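## Task

A rack holds five servers stacked over a UPS. Slide the labelled information tag into the vacant tag slot of the lowest server, with the long printed asset label facing upward and the blue end pointing outward, and push it all the way home. No other server's vacant slot may end up holding a tag. The rack is loose: tilting it beyond a slight amount fails the job, it must finish in its original place, and strong pushes or pulls on it are penalised.

## Robot and tools

Robot: two seven-joint arms, left_arm and right_arm, each ending in a parallel two-finger gripper. A fixed stand behind them carries two head cameras (cam_head_left, cam_head_right); each arm also has a wrist camera (cam_left_wrist, cam_right_wrist). All images are 896x504.

Frames: everything is given in the scene frame. Its origin sits at table-top height halfway between the two arms' nominal bases; +x points out over the table, +z points up, and left_arm is on the +y side (camera image sides do not match these names). Calibrated bases: left_arm at (+0.056, +0.410, 0) m, right_arm at (+0.037, -0.312, 0) m, both almost unrotated. For a gripper, its own +z runs along the fingers and the fingers part along its y axis. The reported end_effector_position is the spot between the pads when shut; fingertips stick out about 19 mm past it when closed, about 6 mm when wide open. Reported hand poses may be off by a few centimetres.

Row layout (shared by execute_actions and move): one flat list of 18 numbers covering both arms, even if only one moves. First left_arm: x, y, z in metres, then the quaternion qw, qx, qy, qz (w first), then gripper position and gripper speed; then the same nine for right_arm. Position and quaternion are an absolute pose target in the scene frame, not an offset. Gripper position ranges -1 (shut) to +1 (open, 85 mm); 0 is roughly 45 mm, and the scale is uneven, so check position_measured_pct. Gripper speed ranges -1 to +1 (about 20, 85, 150 mm/s at -1, 0, +1); faster closing squeezes harder. To keep an arm still, resend its last reported pose and its last gripper numbers every time; a 0 is a real command. Keep a fixed quaternion in every row to hold orientation.

execute_actions: actions is a list of actions; each action is a table of up to 15 rows, one per 1/30 s control step, and a short table repeats its final row. An action is rejected for both arms if any target lies more than 0.6 m from that gripper's current position along any gripper axis. An empty list just returns state and images. cameras picks which images come back ([] for none, omitted for all).

move: target is one 18-number row or a list of up to 15 rows; the gripper follows straight lines with no obstacle avoidance. speed is top path speed in m/s, 0.002 to 0.5 (default 0.25), one value or one per target. blend (metres) rounds corners in a list. blocking=false returns early while motion continues; a new move replaces a running one. The result adds a move: line such as done, off_target, moving, held or fault, plus limits (paced = pose clipped, held = steps withheld). Neither done nor off_target tells you about contact.

wait: seconds 0 to 10, arms keep their last command. stop: brakes a running move (fingers continue). zoom_image: camera name plus region [x0, y0, x1, y1] in pixels, top-left origin, at most 504 by 504, on that camera's newest image. clear_fault: arm = left_arm or right_arm, only after a reported torque fault. finished_scene: scene = number of the scene being ended; make no further calls in that reply.

Controller behaviour: each step the commanded orientation is clipped to within 32 degrees of the measured one, and position is favoured over orientation; the Hand target line shows where the arm is actually being sent, so command any remainder next. Large gripper turns can swing the elbow. Arms are stiff: aiming even millimetres beyond a firm contact pushes hard.

Result fields: pose and quaternion of each gripper, Hand target, Tool commands, joint positions/velocities/torques, Flange force (along the gripper's own axes, noisy, includes held weight), step readings for action calls. position_measured_pct is about 50 minus 50 times the position number. object_status: 0 moving, 1 blocked opening, 2 stopped on an object before the requested position (firm grip), 3 reached the request or pads met (empty or weak grip). motor_current_ma near 1000 means gripping, near 0 means free. A MOTOR HOT line warns of heating; at 75 C the arm sags and stops for a while.

Gripping: close to a position narrower than the object and hold it there; release by sending a position a few millimetres wider than the object.

Avoid: tipping or shoving the unsecured rack, dropping the tag or leaving anything off the table, fast impacts, the arms touching each other or a gripper closing on the other arm's fingers, squeezing hard on an object still resting on a surface, straining at unreachable poses, and torque faults (joint limits 104.5 N m for the first four joints, 51.3 N m for the wrist three).

Each tool is called after ">>>" by a JSON object that holds its "method" and its "body", one argument or row to a line.

## Session

>>> {"method": "execute_actions", "body": {
  "actions": []
}}

Scene clock: 0.00 s.
left_arm: end_effector_position=(+0.1091, +0.2271, +0.3312) position_measured_pct=0.0 object_status=3 motor_current_ma=0 end_effector_quat_wxyz=(-0.023, -0.506, +0.861, +0.047) | right_arm: end_effector_position=(+0.4357, -0.4572, +0.2890) position_measured_pct=0.0 object_status=3 motor_current_ma=0 end_effector_quat_wxyz=(-0.012, +0.857, +0.513, +0.051)
Joint positions: left_arm=[1.411 -0.224 -0.245 1.964 0.004 1.483 3.8] | right_arm=[0.091 0.275 0.358 1.612 -0.205 1.24 0.007]
Joint velocities: within noise
Joint torques (N m): no reading
Motor temperatures (°C): left_arm=[30 29 31 31 41 34 49] | right_arm=[35 32 26 27 36 45 48]
Flange force (N): no reading
Hand target: left_arm +0.1091, +0.2271, +0.3312; -0.023, -0.506, +0.861, +0.047 | right_arm +0.4357, -0.4572, +0.2890; -0.012, +0.857, +0.513, +0.051
Tool commands: left_gripper/position=+1.0 left_gripper/speed=+1.0 right_gripper/position=+1.0 right_gripper/speed=+1.0

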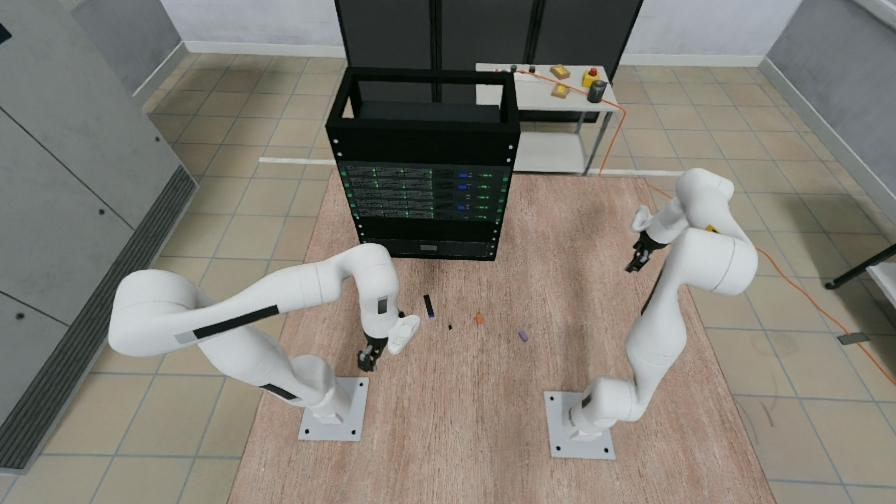

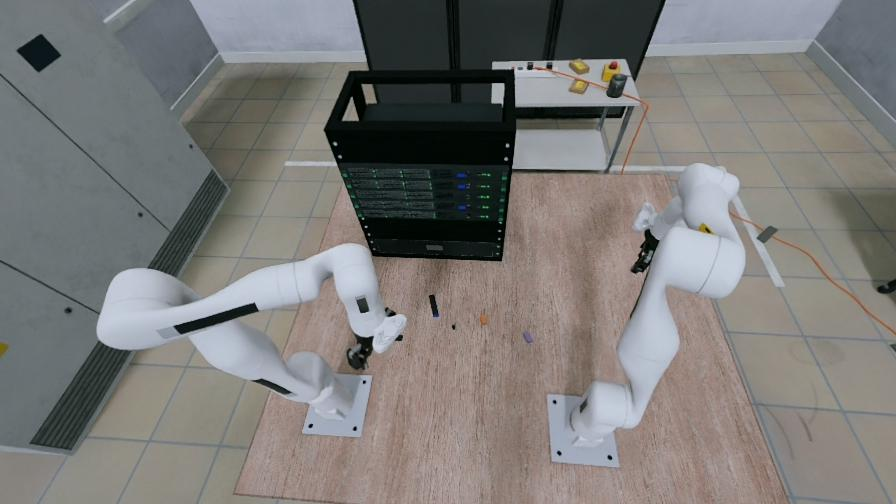

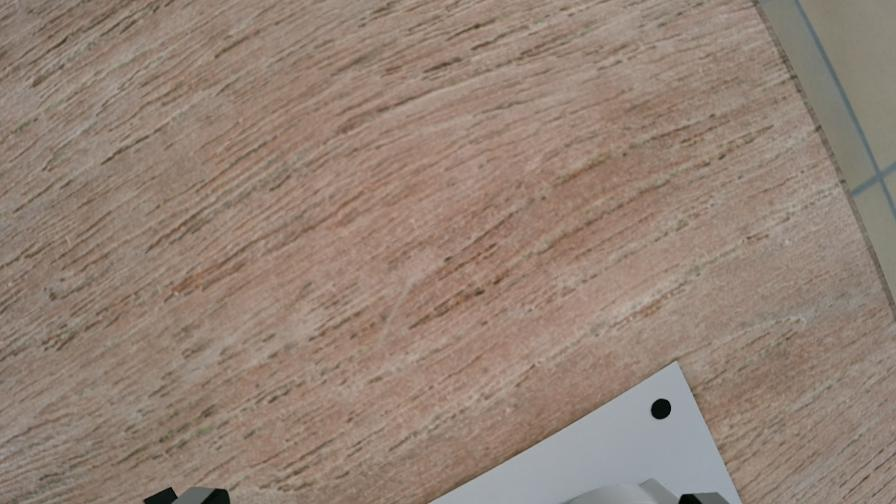

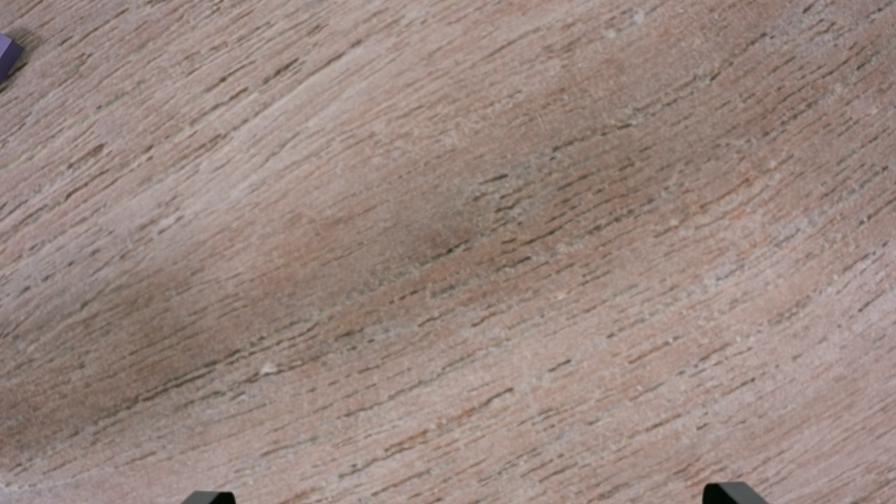

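>>> {"method": "zoom_image", "body": {
  "camera": "cam_head_left",
  "region": [320, 150, 540, 270]
}}

>>> {"method": "zoom_image", "body": {
  "camera": "cam_head_right",
  "region": [380, 270, 560, 360]
}}

>>> {"method": "zoom_image", "body": {
  "camera": "cam_head_left",
  "region": [420, 160, 520, 220]
}}

Scaled by 2.291.

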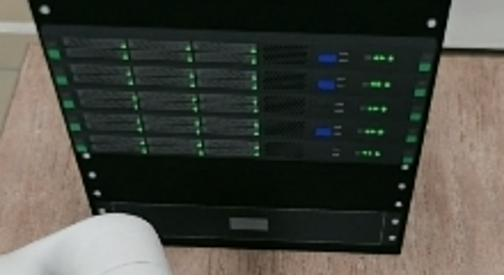

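Scaled by 2.800.

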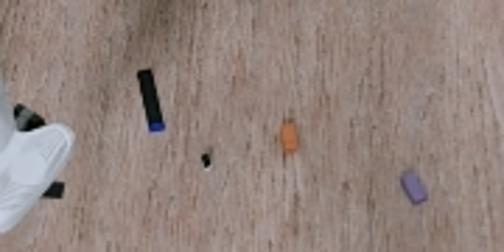

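Scaled by 5.040.

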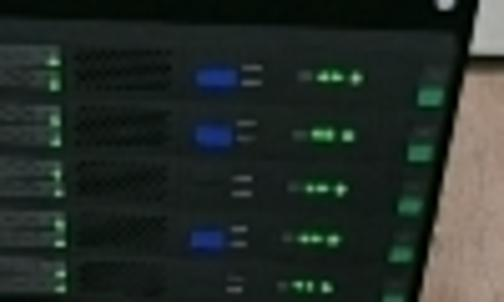

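>>> {"method": "move", "body": {
  "target": [0.36,0.16,0.28,0,1,0,0,1,1,0.4357,-0.4572,0.2890,-0.012,0.857,0.513,0.051,1,1]
}}

Scene clock: 68.67 s.
left_arm: end_effector_position=(+0.3600, +0.1600, +0.2800) position_measured_pct=0.0 object_status=3 motor_current_ma=0 end_effector_quat_wxyz=(+0.000, +1.000, +0.000, +0.000) | right_arm: end_effector_position=(+0.4357, -0.4572, +0.2890) position_measured_pct=0.0 object_status=3 motor_current_ma=0 end_effector_quat_wxyz=(-0.012, +0.857, +0.513, +0.051)
Joint positions: left_arm=[1.073 0.269 -0.566 1.661 0.15 1.256 5.181] | right_arm=[0.091 0.275 0.358 1.612 -0.204 1.24 0.005]
Joint velocities: within noise
Joint torques (N m): left_arm=[1.11 -13.26 0.08 -9.55 0.09 -0.02 -0.11] | right_arm=[-0.4 -14.07 1.46 -8.72 -0.08 0.2 0.08]
Motor temperatures (°C): left_arm=[30 29 31 32 41 34 49] | right_arm=[35 32 26 27 36 45 48]
Flange force (N): left_arm=[0.8 -3.0 2.4] | right_arm=[-0.3 1.2 1.5]
Hand target: left_arm +0.3600, +0.1600, +0.2800; +0.000, +1.000, +0.000, +0.000 | right_arm +0.4357, -0.4572, +0.2890; -0.012, +0.857, +0.513, +0.051
Off the commanded pose: left_arm 0.000 m, 0 deg | right_arm 0.000 m, 0 deg.
move: done
camera_calibration:
cam_left_wrist: T_world_to_cam=[[0.0141648, -0.999869, -0.00778576, 0.160785], [-0.999898, -0.0141789, 0.00175121, 0.418097], [-0.00186138, 0.00776016, -0.999968, 0.426168], [0, 0, 0, 1]] pos_world=[0.41657, 0.163385, 0.426674]
cam_right_wrist: T_world_to_cam=[[0.870771, -0.491671, 0.00419573, -0.602344], [-0.490104, -0.868617, -0.0728119, -0.108099], [0.039444, 0.0613461, -0.997337, 0.448854], [0, 0, 0, 1]] pos_world=[0.453819, -0.417587, 0.442315]

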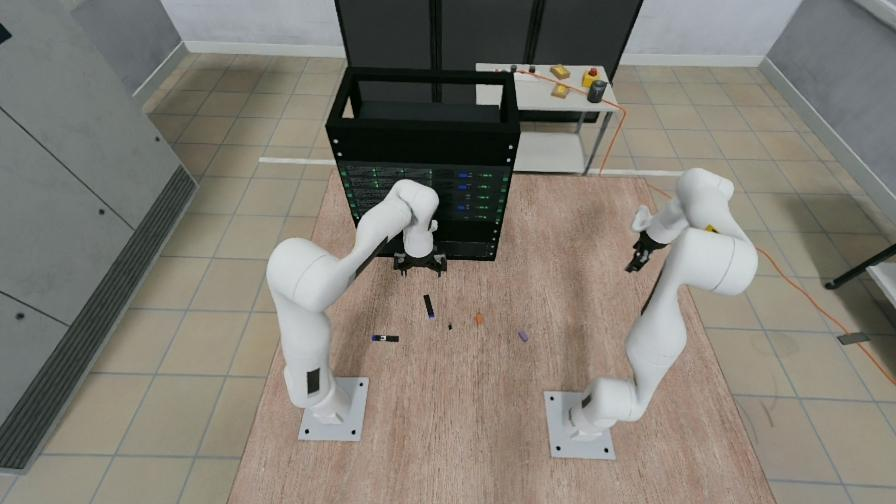

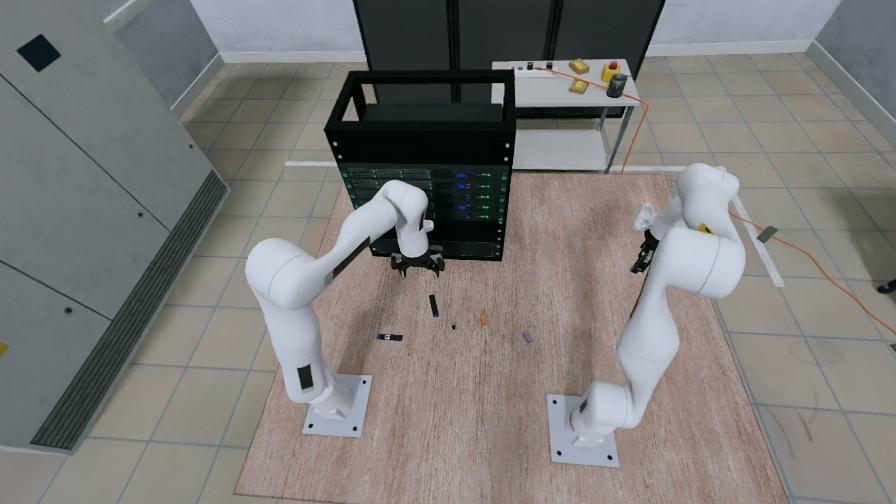

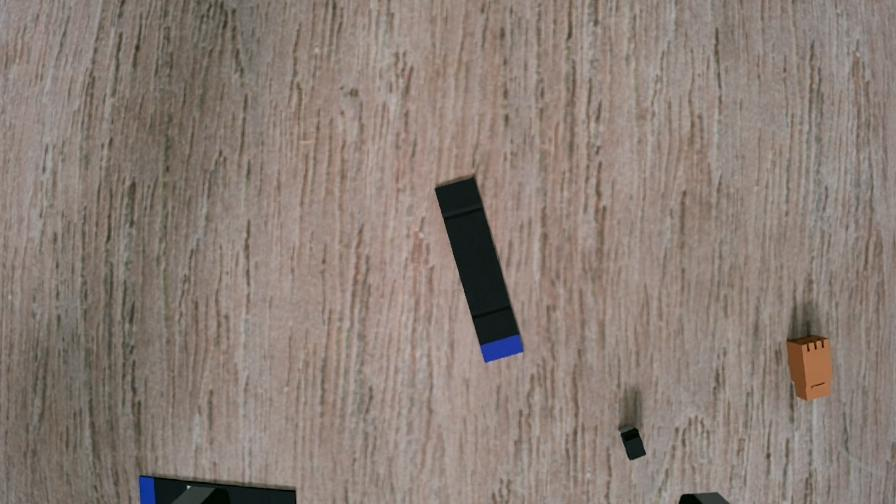

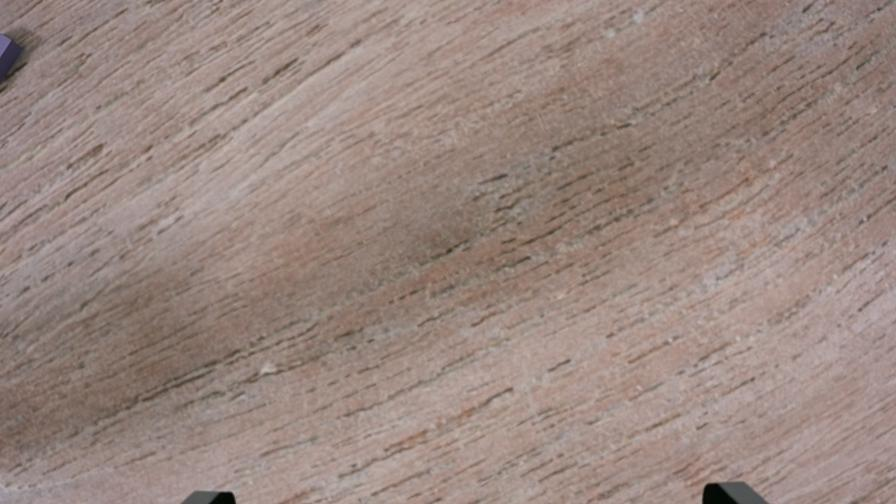

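>>> {"method": "move", "body": {
  "target": [0.21,0.28,0.24,0,1,0,0,1,1,0.4357,-0.4572,0.2890,-0.012,0.857,0.513,0.051,1,1],
  "cameras": ["cam_left_wrist"]
}}

>>> {"method": "zoom_image", "body": {
  "camera": "cam_left_wrist",
  "region": [280, 120, 680, 345]
}}

Scene clock: 85.07 s.
left_arm: end_effector_position=(+0.2100, +0.2800, +0.2400) position_measured_pct=0.0 object_status=3 motor_current_ma=0 end_effector_quat_wxyz=(+0.000, +1.000, +0.000, +0.000) | right_arm: end_effector_position=(+0.4357, -0.4572, +0.2890) position_measured_pct=0.0 object_status=3 motor_current_ma=0 end_effector_quat_wxyz=(-0.012, +0.857, +0.513, +0.051)
Joint positions: left_arm=[1.211 -0.191 -0.506 2.23 -0.104 1.081 5.466] | right_arm=[0.091 0.275 0.358 1.612 -0.204 1.24 0.005]
Joint velocities: within noise
Joint torques (N m): left_arm=[1.04 -3.86 1.75 -8.9 0.09 0.01 -0.1] | right_arm=[-0.42 -14.08 1.42 -8.68 -0.14 0.18 0.05]
Motor temperatures (°C): left_arm=[30 30 31 32 41 34 48] | right_arm=[35 32 26 27 36 45 48]
Flange force (N): left_arm=[2.9 -3.1 3.8] | right_arm=[-0.5 1.4 1.3]
Hand target: left_arm +0.2100, +0.2800, +0.2400; +0.000, +1.000, +0.000, +0.000 | right_arm +0.4357, -0.4572, +0.2890; -0.012, +0.857, +0.513, +0.051
Off the commanded pose: left_arm 0.000 m, 0 deg | right_arm 0.000 m, 0 deg.
move: done
camera_calibration:
cam_left_wrist: T_world_to_cam=[[0.0142633, -0.999867, -0.00788783, 0.282595], [-0.999896, -0.0142783, 0.00184894, 0.269873], [-0.00196132, 0.00786065, -0.999967, 0.384957], [0, 0, 0, 1]] pos_world=[0.26657, 0.283385, 0.386674]
Images, in order (width x height): cam_left_wrist 896x504.

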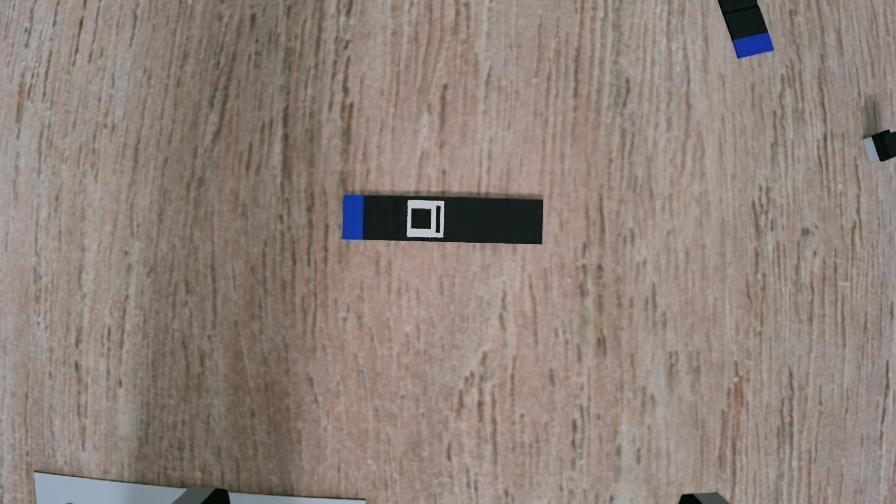

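Scaled by 1.260 from the camera's 896x504 image, which has a finer 1280x720 frame.

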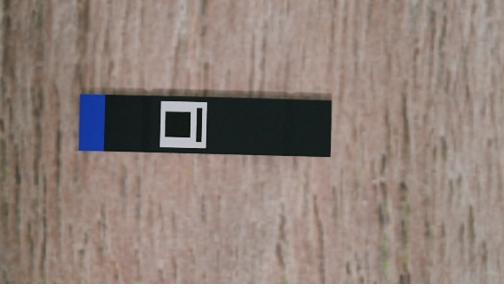

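>>> {"method": "move", "body": {
  "target": [0.28,0.274,0.12,0,0.7071,-0.7071,0,-0.3,0,0.4357,-0.4572,0.2890,-0.012,0.857,0.513,0.051,1,1],
  "cameras": ["cam_left_wrist","cam_head_left"]
}}

Scene clock: 165.23 s.
left_arm: end_effector_position=(+0.2800, +0.2740, +0.1200) position_measured_pct=64.9 object_status=3 motor_current_ma=0 end_effector_quat_wxyz=(+0.000, +0.707, -0.707, +0.000) | right_arm: end_effector_position=(+0.4357, -0.4572, +0.2890) position_measured_pct=0.0 object_status=3 motor_current_ma=0 end_effector_quat_wxyz=(-0.012, +0.857, +0.513, +0.051)
Joint positions: left_arm=[0.948 0.255 -0.578 2.337 0.246 0.603 3.315] | right_arm=[0.091 0.275 0.358 1.612 -0.204 1.24 0.005]
Joint velocities: within noise
Joint torques (N m): left_arm=[1.09 -9.58 0.47 -5.97 0.15 0 -0.12] | right_arm=[-0.42 -14.05 1.44 -8.65 -0.11 0.19 0.07]
Motor temperatures (°C): left_arm=[30 30 30 32 41 34 48] | right_arm=[35 32 26 27 36 45 48]
Flange force (N): left_arm=[-4.3 -0.1 1.9] | right_arm=[-0.4 1.4 1.3]
Hand target: left_arm +0.2800, +0.2740, +0.1200; +0.000, +0.707, -0.707, +0.000 | right_arm +0.4357, -0.4572, +0.2890; -0.012, +0.857, +0.513, +0.051
Off the commanded pose: left_arm 0.000 m, 0 deg | right_arm 0.000 m, 0 deg.
move: done
camera_calibration:
cam_left_wrist: T_world_to_cam=[[-0.999868, -0.014264, -0.00778642, 0.288525], [-0.014278, 0.999897, 0.00175038, -0.213829], [0.00776065, 0.00186132, -0.999968, 0.264062], [0, 0, 0, 1]] pos_world=[0.283385, 0.21743, 0.266674]
Images, in order (width x height): cam_head_left 896x504, cam_left_wrist 896x504.

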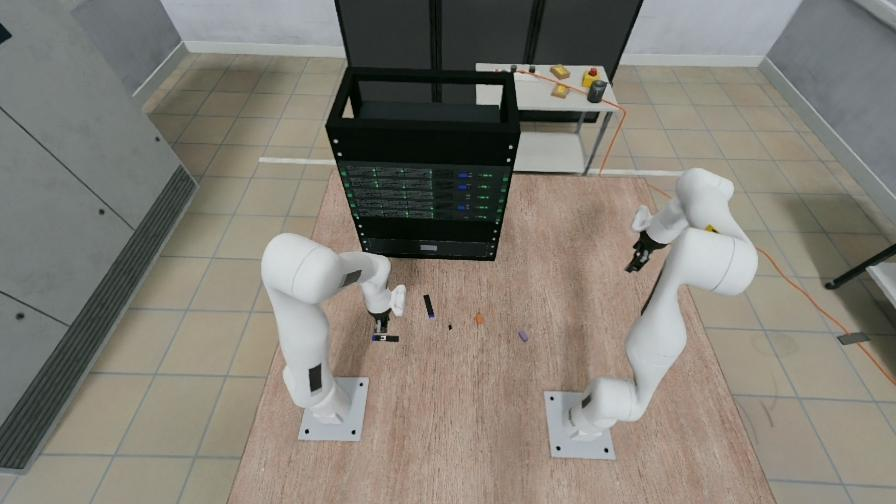

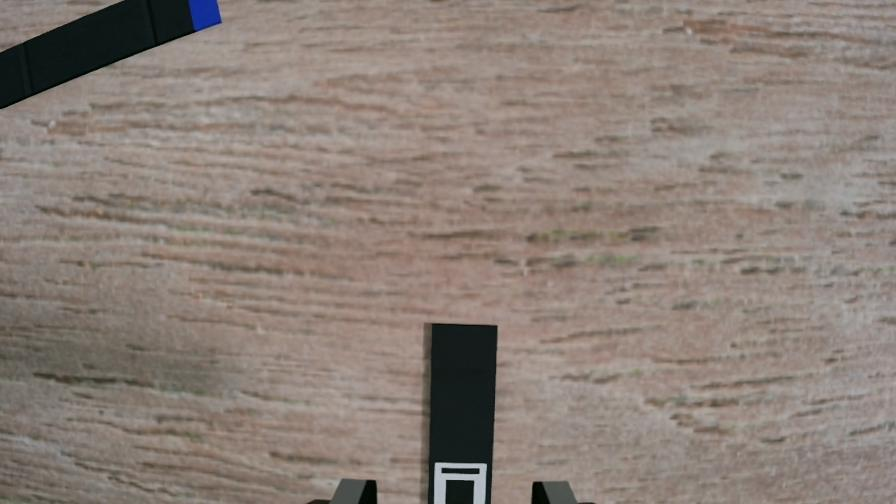

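>>> {"method": "move", "body": {
  "target": [0.28,0.274,0.035,0,0.7071,-0.7071,0,-0.3,0,0.4357,-0.4572,0.2890,-0.012,0.857,0.513,0.051,1,1],
  "cameras": ["cam_left_wrist"],
  "speed": 0.1
}}

>>> {"method": "move", "body": {
  "target": [0.28,0.274,0.023,0,0.7071,-0.7071,0,-0.3,0,0.4357,-0.4572,0.2890,-0.012,0.857,0.513,0.051,1,1],
  "cameras": ["cam_left_wrist","cam_head_left"],
  "speed": 0.02
}}

Scene clock: 176.00 s.
left_arm: end_effector_position=(+0.2800, +0.2740, +0.0350) position_measured_pct=64.9 object_status=3 motor_current_ma=0 end_effector_quat_wxyz=(+0.000, +0.707, -0.707, +0.000) | right_arm: end_effector_position=(+0.4357, -0.4572, +0.2890) position_measured_pct=0.0 object_status=3 motor_current_ma=0 end_effector_quat_wxyz=(-0.012, +0.857, +0.513, +0.051)
Joint positions: left_arm=[0.68 0.507 -0.289 2.444 0.595 0.25 2.978] | right_arm=[0.091 0.275 0.358 1.612 -0.204 1.24 0.005]
Joint velocities: within noise
Joint torques (N m): left_arm=[1.03 -11.99 0.69 -2.77 0.11 0.01 -0.12] | right_arm=[-0.37 -14.08 1.43 -8.66 -0.13 0.18 0.08]
Motor temperatures (°C): left_arm=[30 30 30 32 41 34 48] | right_arm=[35 32 26 27 36 45 48]
Flange force (N): left_arm=[-3.6 -0.5 -1.5] | right_arm=[-0.2 1.4 1.2]
Hand target: left_arm +0.2800, +0.2740, +0.0350; +0.000, +0.707, -0.707, +0.000 | right_arm +0.4357, -0.4572, +0.2890; -0.012, +0.857, +0.513, +0.051
Off the commanded pose: left_arm 0.000 m, 0 deg | right_arm 0.000 m, 0 deg.
move: done
camera_calibration:
cam_left_wrist: T_world_to_cam=[[-0.999869, -0.0141641, -0.00788575, 0.28786], [-0.0141783, 0.999898, 0.00174979, -0.213708], [0.00786016, 0.00186137, -0.999967, 0.179036], [0, 0, 0, 1]] pos_world=[0.283385, 0.21743, 0.181674]
Images, in order (width x height): cam_left_wrist 896x504.

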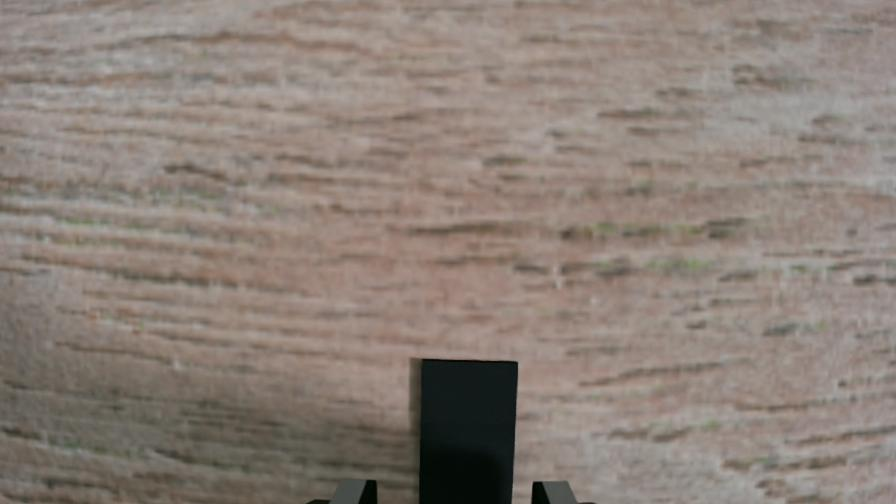

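Scene clock: 176.90 s.
left_arm: end_effector_position=(+0.2800, +0.2740, +0.0230) position_measured_pct=64.9 object_status=3 motor_current_ma=0 end_effector_quat_wxyz=(+0.000, +0.707, -0.707, +0.000) | right_arm: end_effector_position=(+0.4357, -0.4572, +0.2890) position_measured_pct=0.0 object_status=3 motor_current_ma=0 end_effector_quat_wxyz=(-0.012, +0.857, +0.513, +0.051)
Joint positions: left_arm=[0.622 0.545 -0.216 2.454 0.636 0.189 2.942] | right_arm=[0.091 0.275 0.358 1.612 -0.204 1.24 0.005]
Joint velocities: within noise
Joint torques (N m): left_arm=[1.1 -12.28 0.82 -2.26 0.11 0.04 -0.12] | right_arm=[-0.44 -14.02 1.41 -8.67 -0.11 0.21 0.06]
Motor temperatures (°C): left_arm=[30 30 30 32 41 34 48] | right_arm=[35 32 26 27 36 45 48]
Flange force (N): left_arm=[-4.0 -0.6 -0.9] | right_arm=[-0.5 1.3 1.3]
Hand target: left_arm +0.2800, +0.2740, +0.0230; +0.000, +0.707, -0.707, +0.000 | right_arm +0.4357, -0.4572, +0.2890; -0.012, +0.857, +0.513, +0.051
Off the commanded pose: left_arm 0.000 m, 0 deg | right_arm 0.000 m, 0 deg.
move: done
camera_calibration:
cam_left_wrist: T_world_to_cam=[[-0.999869, -0.0141648, -0.00778576, 0.287749], [-0.0141789, 0.999898, 0.00175121, -0.213687], [0.00776016, 0.00186138, -0.999968, 0.167065], [0, 0, 0, 1]] pos_world=[0.283385, 0.21743, 0.169674]
Images, in order (width x height): cam_head_left 896x504, cam_left_wrist 896x504.

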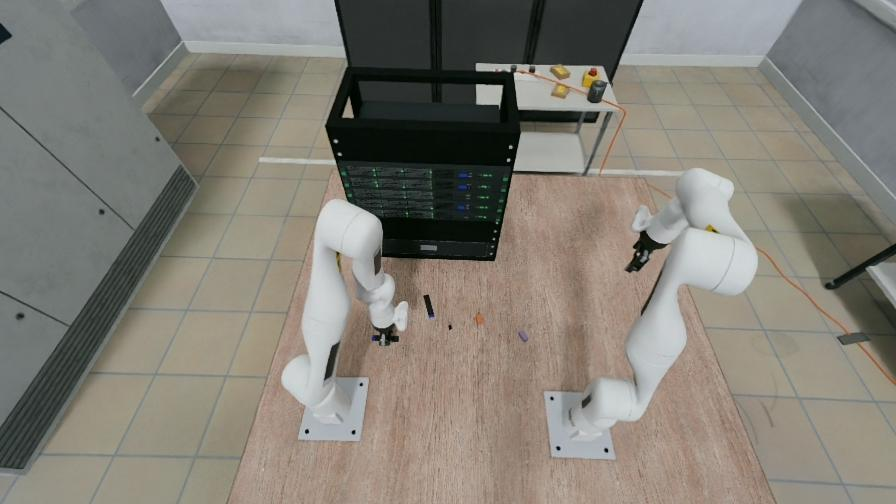

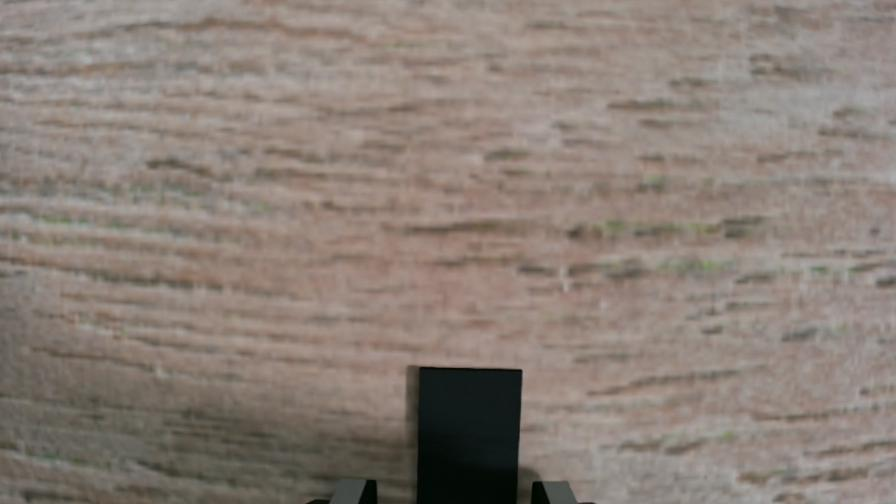

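>>> {"method": "move", "body": {
  "target": [0.2775,0.274,0.020,0,0.7071,-0.7071,0,-0.3,0,0.4357,-0.4572,0.2890,-0.012,0.857,0.513,0.051,1,1],
  "cameras": [],
  "speed": 0.02
}}

>>> {"method": "move", "body": {
  "target": [0.2775,0.274,0.018,0,0.7071,-0.7071,0,-0.3,0,0.4357,-0.4572,0.2890,-0.012,0.857,0.513,0.051,1,1],
  "cameras": [],
  "speed": 0.01
}}

>>> {"method": "move", "body": {
  "target": [0.2775,0.274,0.0165,0,0.7071,-0.7071,0,-0.3,0,0.4357,-0.4572,0.2890,-0.012,0.857,0.513,0.051,1,1],
  "cameras": ["cam_left_wrist"],
  "speed": 0.01
}}

Scene clock: 189.07 s.
left_arm: end_effector_position=(+0.2775, +0.2740, +0.0200) position_measured_pct=64.9 object_status=3 motor_current_ma=0 end_effector_quat_wxyz=(+0.000, +0.707, -0.707, +0.000) | right_arm: end_effector_position=(+0.4357, -0.4572, +0.2890) position_measured_pct=0.0 object_status=3 motor_current_ma=0 end_effector_quat_wxyz=(-0.012, +0.857, +0.513, +0.051)
Joint positions: left_arm=[0.606 0.554 -0.191 2.463 0.649 0.166 2.934] | right_arm=[0.091 0.275 0.358 1.612 -0.204 1.24 0.005]
Joint velocities: within noise
Joint torques (N m): left_arm=[1.08 -12.27 0.91 -2.12 0.1 0.04 -0.11] | right_arm=[-0.45 -14.03 1.48 -8.66 -0.13 0.19 0.1]
Motor temperatures (°C): left_arm=[30 30 30 31 41 34 48] | right_arm=[35 32 26 27 36 45 48]
Flange force (N): left_arm=no reading | right_arm=[-0.3 1.3 1.2]
Hand target: left_arm +0.2775, +0.2740, +0.0200; +0.000, +0.707, -0.707, +0.000 | right_arm +0.4357, -0.4572, +0.2890; -0.012, +0.857, +0.513, +0.051
Off the commanded pose: left_arm 0.000 m, 0 deg | right_arm 0.000 m, 0 deg.
move: done
No camera images: "cameras" was empty.

Scene clock: 189.77 s.
left_arm: end_effector_position=(+0.2775, +0.2740, +0.0181) position_measured_pct=64.9 object_status=3 motor_current_ma=0 end_effector_quat_wxyz=(+0.000, +0.707, -0.707, +0.000) | right_arm: end_effector_position=(+0.4357, -0.4572, +0.2890) position_measured_pct=0.0 object_status=3 motor_current_ma=0 end_effector_quat_wxyz=(-0.012, +0.857, +0.513, +0.051)
Joint positions: left_arm=[0.596 0.56 -0.177 2.465 0.655 0.155 2.93] | right_arm=[0.091 0.275 0.358 1.612 -0.204 1.24 0.005]
Joint velocities: within noise
Joint torques (N m): left_arm=[3.19 27.29 6.09 -12.47 1.3 -4.19 -0.14] | right_arm=[-0.4 -14.07 1.44 -8.64 -0.12 0.2 0.04]
Motor temperatures (°C): left_arm=[30 30 30 31 41 34 48] | right_arm=[35 32 26 27 36 45 48]
Flange force (N): left_arm=no reading | right_arm=[-0.4 1.5 1.3]
Hand target: left_arm +0.2775, +0.2740, +0.0180; +0.000, +0.707, -0.707, +0.000 | right_arm +0.4357, -0.4572, +0.2890; -0.012, +0.857, +0.513, +0.051
Off the commanded pose: left_arm 0.000 m, 0 deg | right_arm 0.000 m, 0 deg.
move: done
No camera images: "cameras" was empty.

Scene clock: 190.47 s.
left_arm: end_effector_position=(+0.2781, +0.2736, +0.0173) position_measured_pct=64.9 object_status=3 motor_current_ma=0 end_effector_quat_wxyz=(+0.000, +0.707, -0.707, +0.001) | right_arm: end_effector_position=(+0.4357, -0.4572, +0.2890) position_measured_pct=0.0 object_status=3 motor_current_ma=0 end_effector_quat_wxyz=(-0.012, +0.857, +0.513, +0.051)
Joint positions: left_arm=[0.588 0.563 -0.167 2.466 0.659 0.146 2.927] | right_arm=[0.091 0.275 0.358 1.612 -0.204 1.24 0.005]
Joint velocities: within noise
Joint torques (N m): left_arm=[6.38 56.68 11.74 -28.49 3.07 -10.18 0.06] | right_arm=[-0.44 -14.14 1.47 -8.66 -0.12 0.18 0.04]
Motor temperatures (°C): left_arm=[30 30 30 32 41 34 48] | right_arm=[35 32 26 27 36 45 48]
Flange force (N): left_arm=no reading | right_arm=[-0.5 1.6 1.3]
Hand target: left_arm +0.2775, +0.2740, +0.0165; +0.000, +0.707, -0.707, +0.000 | right_arm +0.4357, -0.4572, +0.2890; -0.012, +0.857, +0.513, +0.051
Off the commanded pose: left_arm 0.001 m, 0 deg | right_arm 0.000 m, 0 deg.
move: done
camera_calibration:
cam_left_wrist: T_world_to_cam=[[-0.999847, -0.0142638, -0.0101647, 0.285909], [-0.0142667, 0.999898, 0.000216175, -0.213332], [0.0101606, 0.000361159, -0.999948, 0.161138], [0, 0, 0, 1]] pos_world=[0.281185, 0.21733, 0.164082]
Images, in order (width x height): cam_left_wrist 896x504.

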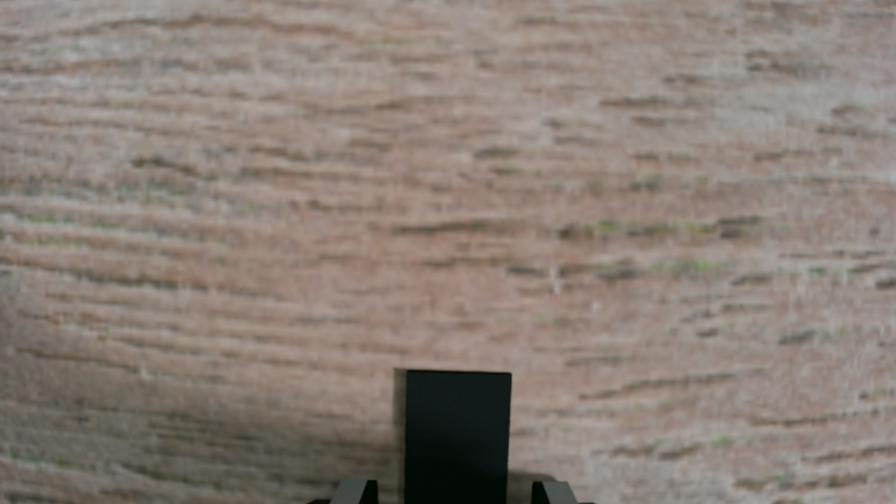

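>>> {"method": "move", "body": {
  "target": [0.2775,0.274,0.0200,0,0.7071,-0.7071,0,-0.3,0,0.4357,-0.4572,0.2890,-0.012,0.857,0.513,0.051,1,1],
  "cameras": [],
  "speed": 0.01
}}

>>> {"method": "move", "body": {
  "target": [0.2775,0.274,0.0200,0,0.7071,-0.7071,0,-0.53,-1,0.4357,-0.4572,0.2890,-0.012,0.857,0.513,0.051,1,1],
  "cameras": ["cam_left_wrist"],
  "speed": 0.01
}}

Scene clock: 199.50 s.
left_arm: end_effector_position=(+0.2775, +0.2740, +0.0200) position_measured_pct=64.9 object_status=3 motor_current_ma=0 end_effector_quat_wxyz=(+0.000, +0.707, -0.707, +0.000) | right_arm: end_effector_position=(+0.4357, -0.4572, +0.2890) position_measured_pct=0.0 object_status=3 motor_current_ma=0 end_effector_quat_wxyz=(-0.012, +0.857, +0.513, +0.051)
Joint positions: left_arm=[0.606 0.554 -0.191 2.463 0.649 0.166 2.934] | right_arm=[0.091 0.275 0.358 1.612 -0.204 1.24 0.005]
Joint velocities: within noise
Joint torques (N m): left_arm=[1.1 -12.14 0.9 -1.83 0.12 0.01 -0.1] | right_arm=[-0.42 -14.13 1.47 -8.7 -0.15 0.16 0.06]
Motor temperatures (°C): left_arm=[30 31 30 32 41 34 48] | right_arm=[35 32 26 27 36 45 48]
Flange force (N): left_arm=no reading | right_arm=[-0.4 1.4 1.3]
Hand target: left_arm +0.2775, +0.2740, +0.0200; +0.000, +0.707, -0.707, +0.000 | right_arm +0.4357, -0.4572, +0.2890; -0.012, +0.857, +0.513, +0.051
Off the commanded pose: left_arm 0.000 m, 0 deg | right_arm 0.000 m, 0 deg.
move: done
No camera images: "cameras" was empty.

Scene clock: 200.27 s.
left_arm: end_effector_position=(+0.2775, +0.2740, +0.0200) position_measured_pct=76.6 object_status=0 motor_current_ma=0 end_effector_quat_wxyz=(+0.000, +0.707, -0.707, +0.000) | right_arm: end_effector_position=(+0.4357, -0.4572, +0.2890) position_measured_pct=0.0 object_status=3 motor_current_ma=0 end_effector_quat_wxyz=(-0.012, +0.857, +0.513, +0.051)
Joint positions: left_arm=[0.606 0.554 -0.191 2.463 0.649 0.166 2.934] | right_arm=[0.091 0.275 0.358 1.612 -0.204 1.24 0.005]
Joint velocities: within noise
Joint torques (N m): left_arm=[1.42 -9.76 1.45 -0.5 0.06 0.74 -0.14] | right_arm=[-0.42 -14.07 1.48 -8.73 -0.09 0.14 0.09]
Motor temperatures (°C): left_arm=[30 31 30 32 41 34 48] | right_arm=[35 32 26 27 36 45 48]
Flange force (N): left_arm=no reading | right_arm=[-0.3 1.2 1.3]
Hand target: left_arm +0.2775, +0.2740, +0.0200; +0.000, +0.707, -0.707, +0.000 | right_arm +0.4357, -0.4572, +0.2890; -0.012, +0.857, +0.513, +0.051
Off the commanded pose: left_arm 0.000 m, 0 deg | right_arm 0.000 m, 0 deg.
move: done
camera_calibration:
cam_left_wrist: T_world_to_cam=[[-0.999866, -0.0142634, -0.0079864, 0.28528], [-0.0142778, 0.999897, 0.00174752, -0.213689], [0.00796065, 0.00186131, -0.999967, 0.164128], [0, 0, 0, 1]] pos_world=[0.280885, 0.21743, 0.166775]
Images, in order (width x height): cam_left_wrist 896x504.

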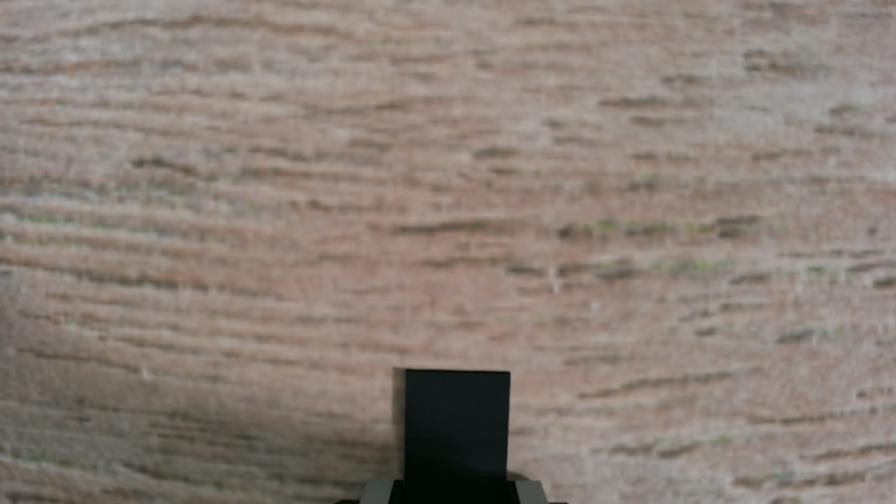

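>>> {"method": "wait", "body": {
  "seconds": 1.5,
  "cameras": ["cam_left_wrist"]
}}

Scene clock: 204.30 s.
left_arm: end_effector_position=(+0.2775, +0.2740, +0.0200) position_measured_pct=76.6 object_status=3 motor_current_ma=10 end_effector_quat_wxyz=(+0.000, +0.707, -0.707, +0.000) | right_arm: end_effector_position=(+0.4357, -0.4572, +0.2890) position_measured_pct=0.0 object_status=3 motor_current_ma=0 end_effector_quat_wxyz=(-0.012, +0.857, +0.513, +0.051)
Joint positions: left_arm=[0.606 0.554 -0.191 2.463 0.649 0.166 2.934] | right_arm=[0.091 0.275 0.358 1.612 -0.204 1.24 0.005]
Joint velocities: within noise
Joint torques (N m): left_arm=[1.4 -9.81 1.4 -0.51 0.08 0.75 -0.14] | right_arm=[-0.4 -14.05 1.41 -8.69 -0.12 0.19 0.05]
Motor temperatures (°C): left_arm=[30 31 30 32 41 34 48] | right_arm=[35 32 26 27 36 45 48]
Flange force (N): left_arm=no reading | right_arm=[-0.4 1.3 1.3]
Hand target: left_arm +0.2775, +0.2740, +0.0200; +0.000, +0.707, -0.707, +0.000 | right_arm +0.4357, -0.4572, +0.2890; -0.012, +0.857, +0.513, +0.051
Tool commands: left_gripper/position=-0.53 left_gripper/speed=-1.0 right_gripper/position=+1.0 right_gripper/speed=+1.0
Off the commanded pose: left_arm 0.000 m, 0 deg | right_arm 0.000 m, 0 deg.
wait: 1.50 s; at rest from the start
camera_calibration:
cam_left_wrist: T_world_to_cam=[[-0.999869, -0.0141633, -0.00788574, 0.285242], [-0.0141775, 0.999898, 0.0017498, -0.213717], [0.00786015, 0.00186137, -0.999967, 0.164056], [0, 0, 0, 1]] pos_world=[0.280885, 0.21743, 0.166674]
Images, in order (width x height): cam_left_wrist 896x504.

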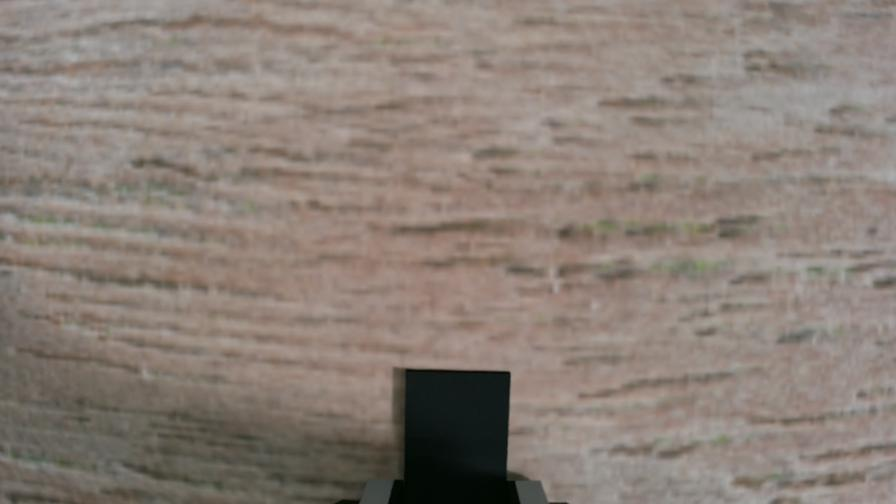

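>>> {"method": "move", "body": {
  "target": [0.2775,0.274,0.0204,0,0.7071,-0.7071,0,-0.57,-1,0.4357,-0.4572,0.2890,-0.012,0.857,0.513,0.051,1,1],
  "cameras": [],
  "speed": 0.01
}}

>>> {"method": "wait", "body": {
  "seconds": 1.5,
  "cameras": ["cam_left_wrist"]
}}

Scene clock: 211.43 s.
left_arm: end_effector_position=(+0.2775, +0.2740, +0.0204) position_measured_pct=77.9 object_status=0 motor_current_ma=530 end_effector_quat_wxyz=(+0.000, +0.707, -0.707, +0.000) | right_arm: end_effector_position=(+0.4357, -0.4572, +0.2890) position_measured_pct=0.0 object_status=3 motor_current_ma=0 end_effector_quat_wxyz=(-0.012, +0.857, +0.513, +0.051)
Joint positions: left_arm=[0.609 0.553 -0.193 2.463 0.649 0.168 2.935] | right_arm=[0.091 0.275 0.358 1.612 -0.204 1.24 0.005]
Joint velocities: within noise
Joint torques (N m): left_arm=[1.12 -12.31 0.92 -2.13 0.09 0 -0.1] | right_arm=[-0.39 -14.06 1.41 -8.67 -0.15 0.14 0.03]
Motor temperatures (°C): left_arm=[30 31 30 32 41 34 48] | right_arm=[35 32 26 27 36 45 48]
Flange force (N): left_arm=no reading | right_arm=[-0.4 1.3 1.2]
Hand target: left_arm +0.2775, +0.2740, +0.0204; +0.000, +0.707, -0.707, +0.000 | right_arm +0.4357, -0.4572, +0.2890; -0.012, +0.857, +0.513, +0.051
Off the commanded pose: left_arm 0.000 m, 0 deg | right_arm 0.000 m, 0 deg.
move: done
No camera images: "cameras" was empty.

Scene clock: 212.93 s.
left_arm: end_effector_position=(+0.2775, +0.2740, +0.0204) position_measured_pct=78.4 object_status=3 motor_current_ma=580 end_effector_quat_wxyz=(+0.000, +0.707, -0.707, +0.000) | right_arm: end_effector_position=(+0.4357, -0.4572, +0.2890) position_measured_pct=0.0 object_status=3 motor_current_ma=0 end_effector_quat_wxyz=(-0.012, +0.857, +0.513, +0.051)
Joint positions: left_arm=[0.609 0.553 -0.193 2.463 0.649 0.168 2.935] | right_arm=[0.091 0.275 0.358 1.612 -0.204 1.24 0.005]
Joint velocities: within noise
Joint torques (N m): left_arm=[1.13 -12.29 0.91 -2.16 0.12 0.02 -0.1] | right_arm=[-0.44 -14.07 1.49 -8.73 -0.14 0.18 0.09]
Motor temperatures (°C): left_arm=[30 31 30 32 41 34 48] | right_arm=[35 32 26 27 36 45 48]
Flange force (N): left_arm=no reading | right_arm=[-0.4 1.2 1.4]
Hand target: left_arm +0.2775, +0.2740, +0.0204; +0.000, +0.707, -0.707, +0.000 | right_arm +0.4357, -0.4572, +0.2890; -0.012, +0.857, +0.513, +0.051
Tool commands: left_gripper/position=-0.57 left_gripper/speed=-1.0 right_gripper/position=+1.0 right_gripper/speed=+1.0
Off the commanded pose: left_arm 0.000 m, 0 deg | right_arm 0.000 m, 0 deg.
wait: 1.50 s; at rest by 0.17 s
camera_calibration:
cam_left_wrist: T_world_to_cam=[[-0.999869, -0.0141648, -0.00778576, 0.285229], [-0.0141789, 0.999898, 0.00175121, -0.213718], [0.00776016, 0.00186138, -0.999968, 0.164484], [0, 0, 0, 1]] pos_world=[0.280885, 0.21743, 0.167074]
Images, in order (width x height): cam_left_wrist 896x504.

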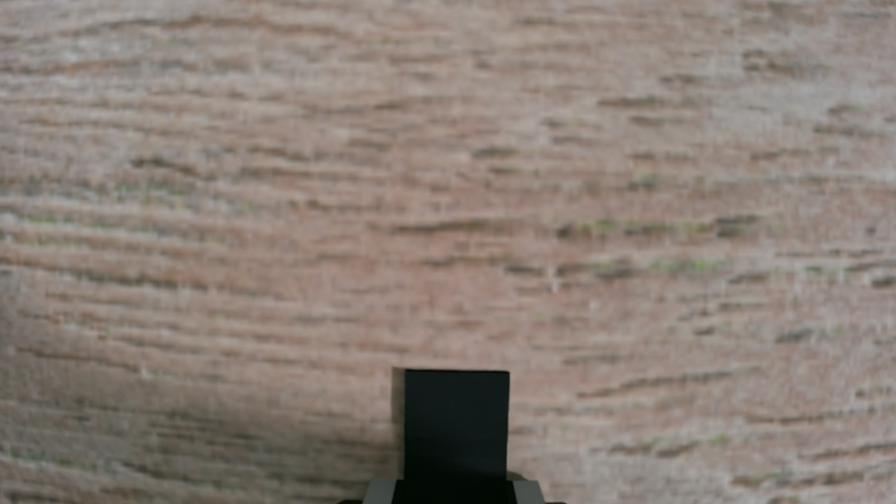

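>>> {"method": "move", "body": {
  "target": [
    [0.2775,0.274,0.06,0,0.7071,-0.7071,0,-0.57,-1,0.4357,-0.4572,0.2890,-0.012,0.857,0.513,0.051,1,1],
    [0.2775,0.25,0.2,0,0.7071,-0.7071,0,-0.57,-1,0.4357,-0.4572,0.2890,-0.012,0.857,0.513,0.051,1,1]
  ],
  "cameras": ["cam_left_wrist","cam_head_left"],
  "speed": 0.1
}}

Scene clock: 222.57 s.
left_arm: end_effector_position=(+0.2775, +0.2500, +0.2000) position_measured_pct=78.4 object_status=3 motor_current_ma=580 end_effector_quat_wxyz=(+0.000, +0.707, -0.707, +0.000) | right_arm: end_effector_position=(+0.4357, -0.4572, +0.2890) position_measured_pct=0.0 object_status=3 motor_current_ma=0 end_effector_quat_wxyz=(-0.012, +0.857, +0.513, +0.051)
Joint positions: left_arm=[1.114 0.084 -0.607 2.16 0.061 0.913 3.605] | right_arm=[0.091 0.275 0.358 1.612 -0.204 1.24 0.005]
Joint velocities: within noise
Joint torques (N m): left_arm=[1.1 -8.18 0.88 -8.11 0.12 -0.01 -0.11] | right_arm=[-0.38 -14.06 1.42 -8.66 -0.12 0.16 0.04]
Motor temperatures (°C): left_arm=[30 31 30 32 41 34 48] | right_arm=[35 32 26 27 36 45 48]
Flange force (N): left_arm=[-3.5 -1.7 3.2] | right_arm=[-0.4 1.4 1.2]
Hand target: left_arm +0.2775, +0.2500, +0.2000; +0.000, +0.707, -0.707, +0.000 | right_arm +0.4357, -0.4572, +0.2890; -0.012, +0.857, +0.513, +0.051
Off the commanded pose: left_arm 0.000 m, 0 deg | right_arm 0.000 m, 0 deg.
move: done
camera_calibration:
cam_left_wrist: T_world_to_cam=[[-0.999868, -0.014264, -0.00778785, 0.286307], [-0.0142788, 0.999896, 0.00185037, -0.190041], [0.00776065, 0.00196132, -0.999968, 0.344104], [0, 0, 0, 1]] pos_world=[0.280885, 0.19343, 0.346674]
Images, in order (width x height): cam_head_left 896x504, cam_left_wrist 896x504.

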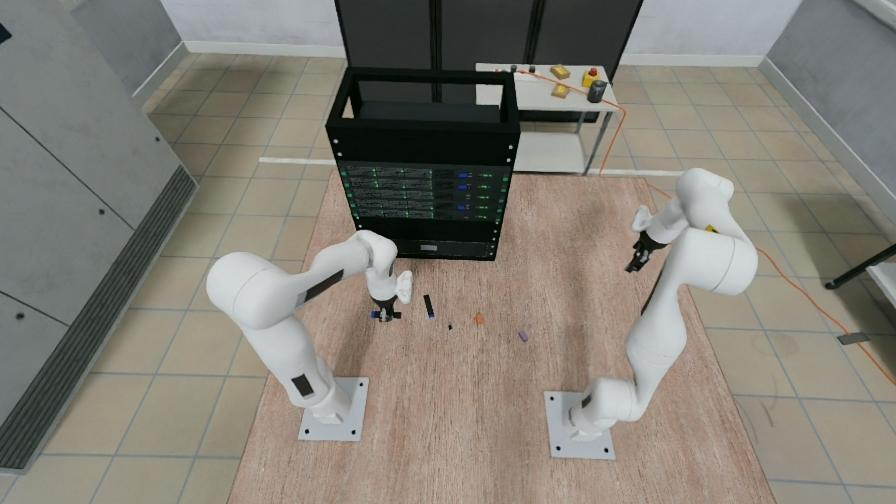

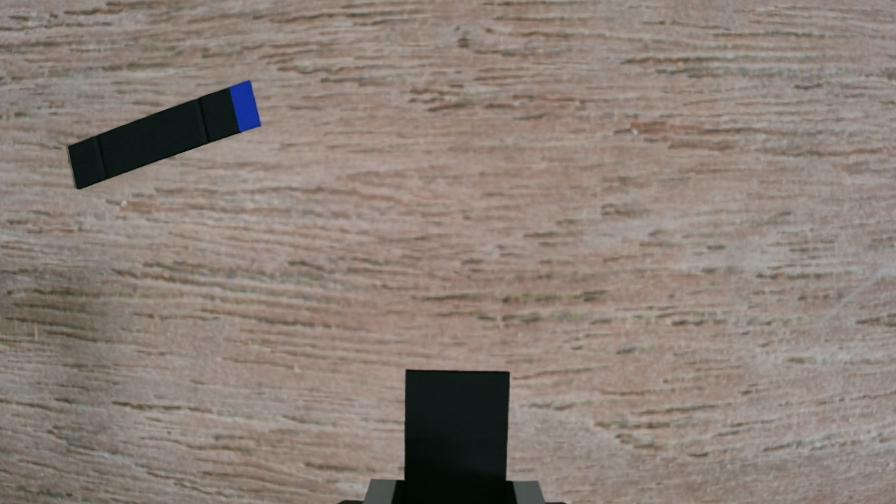

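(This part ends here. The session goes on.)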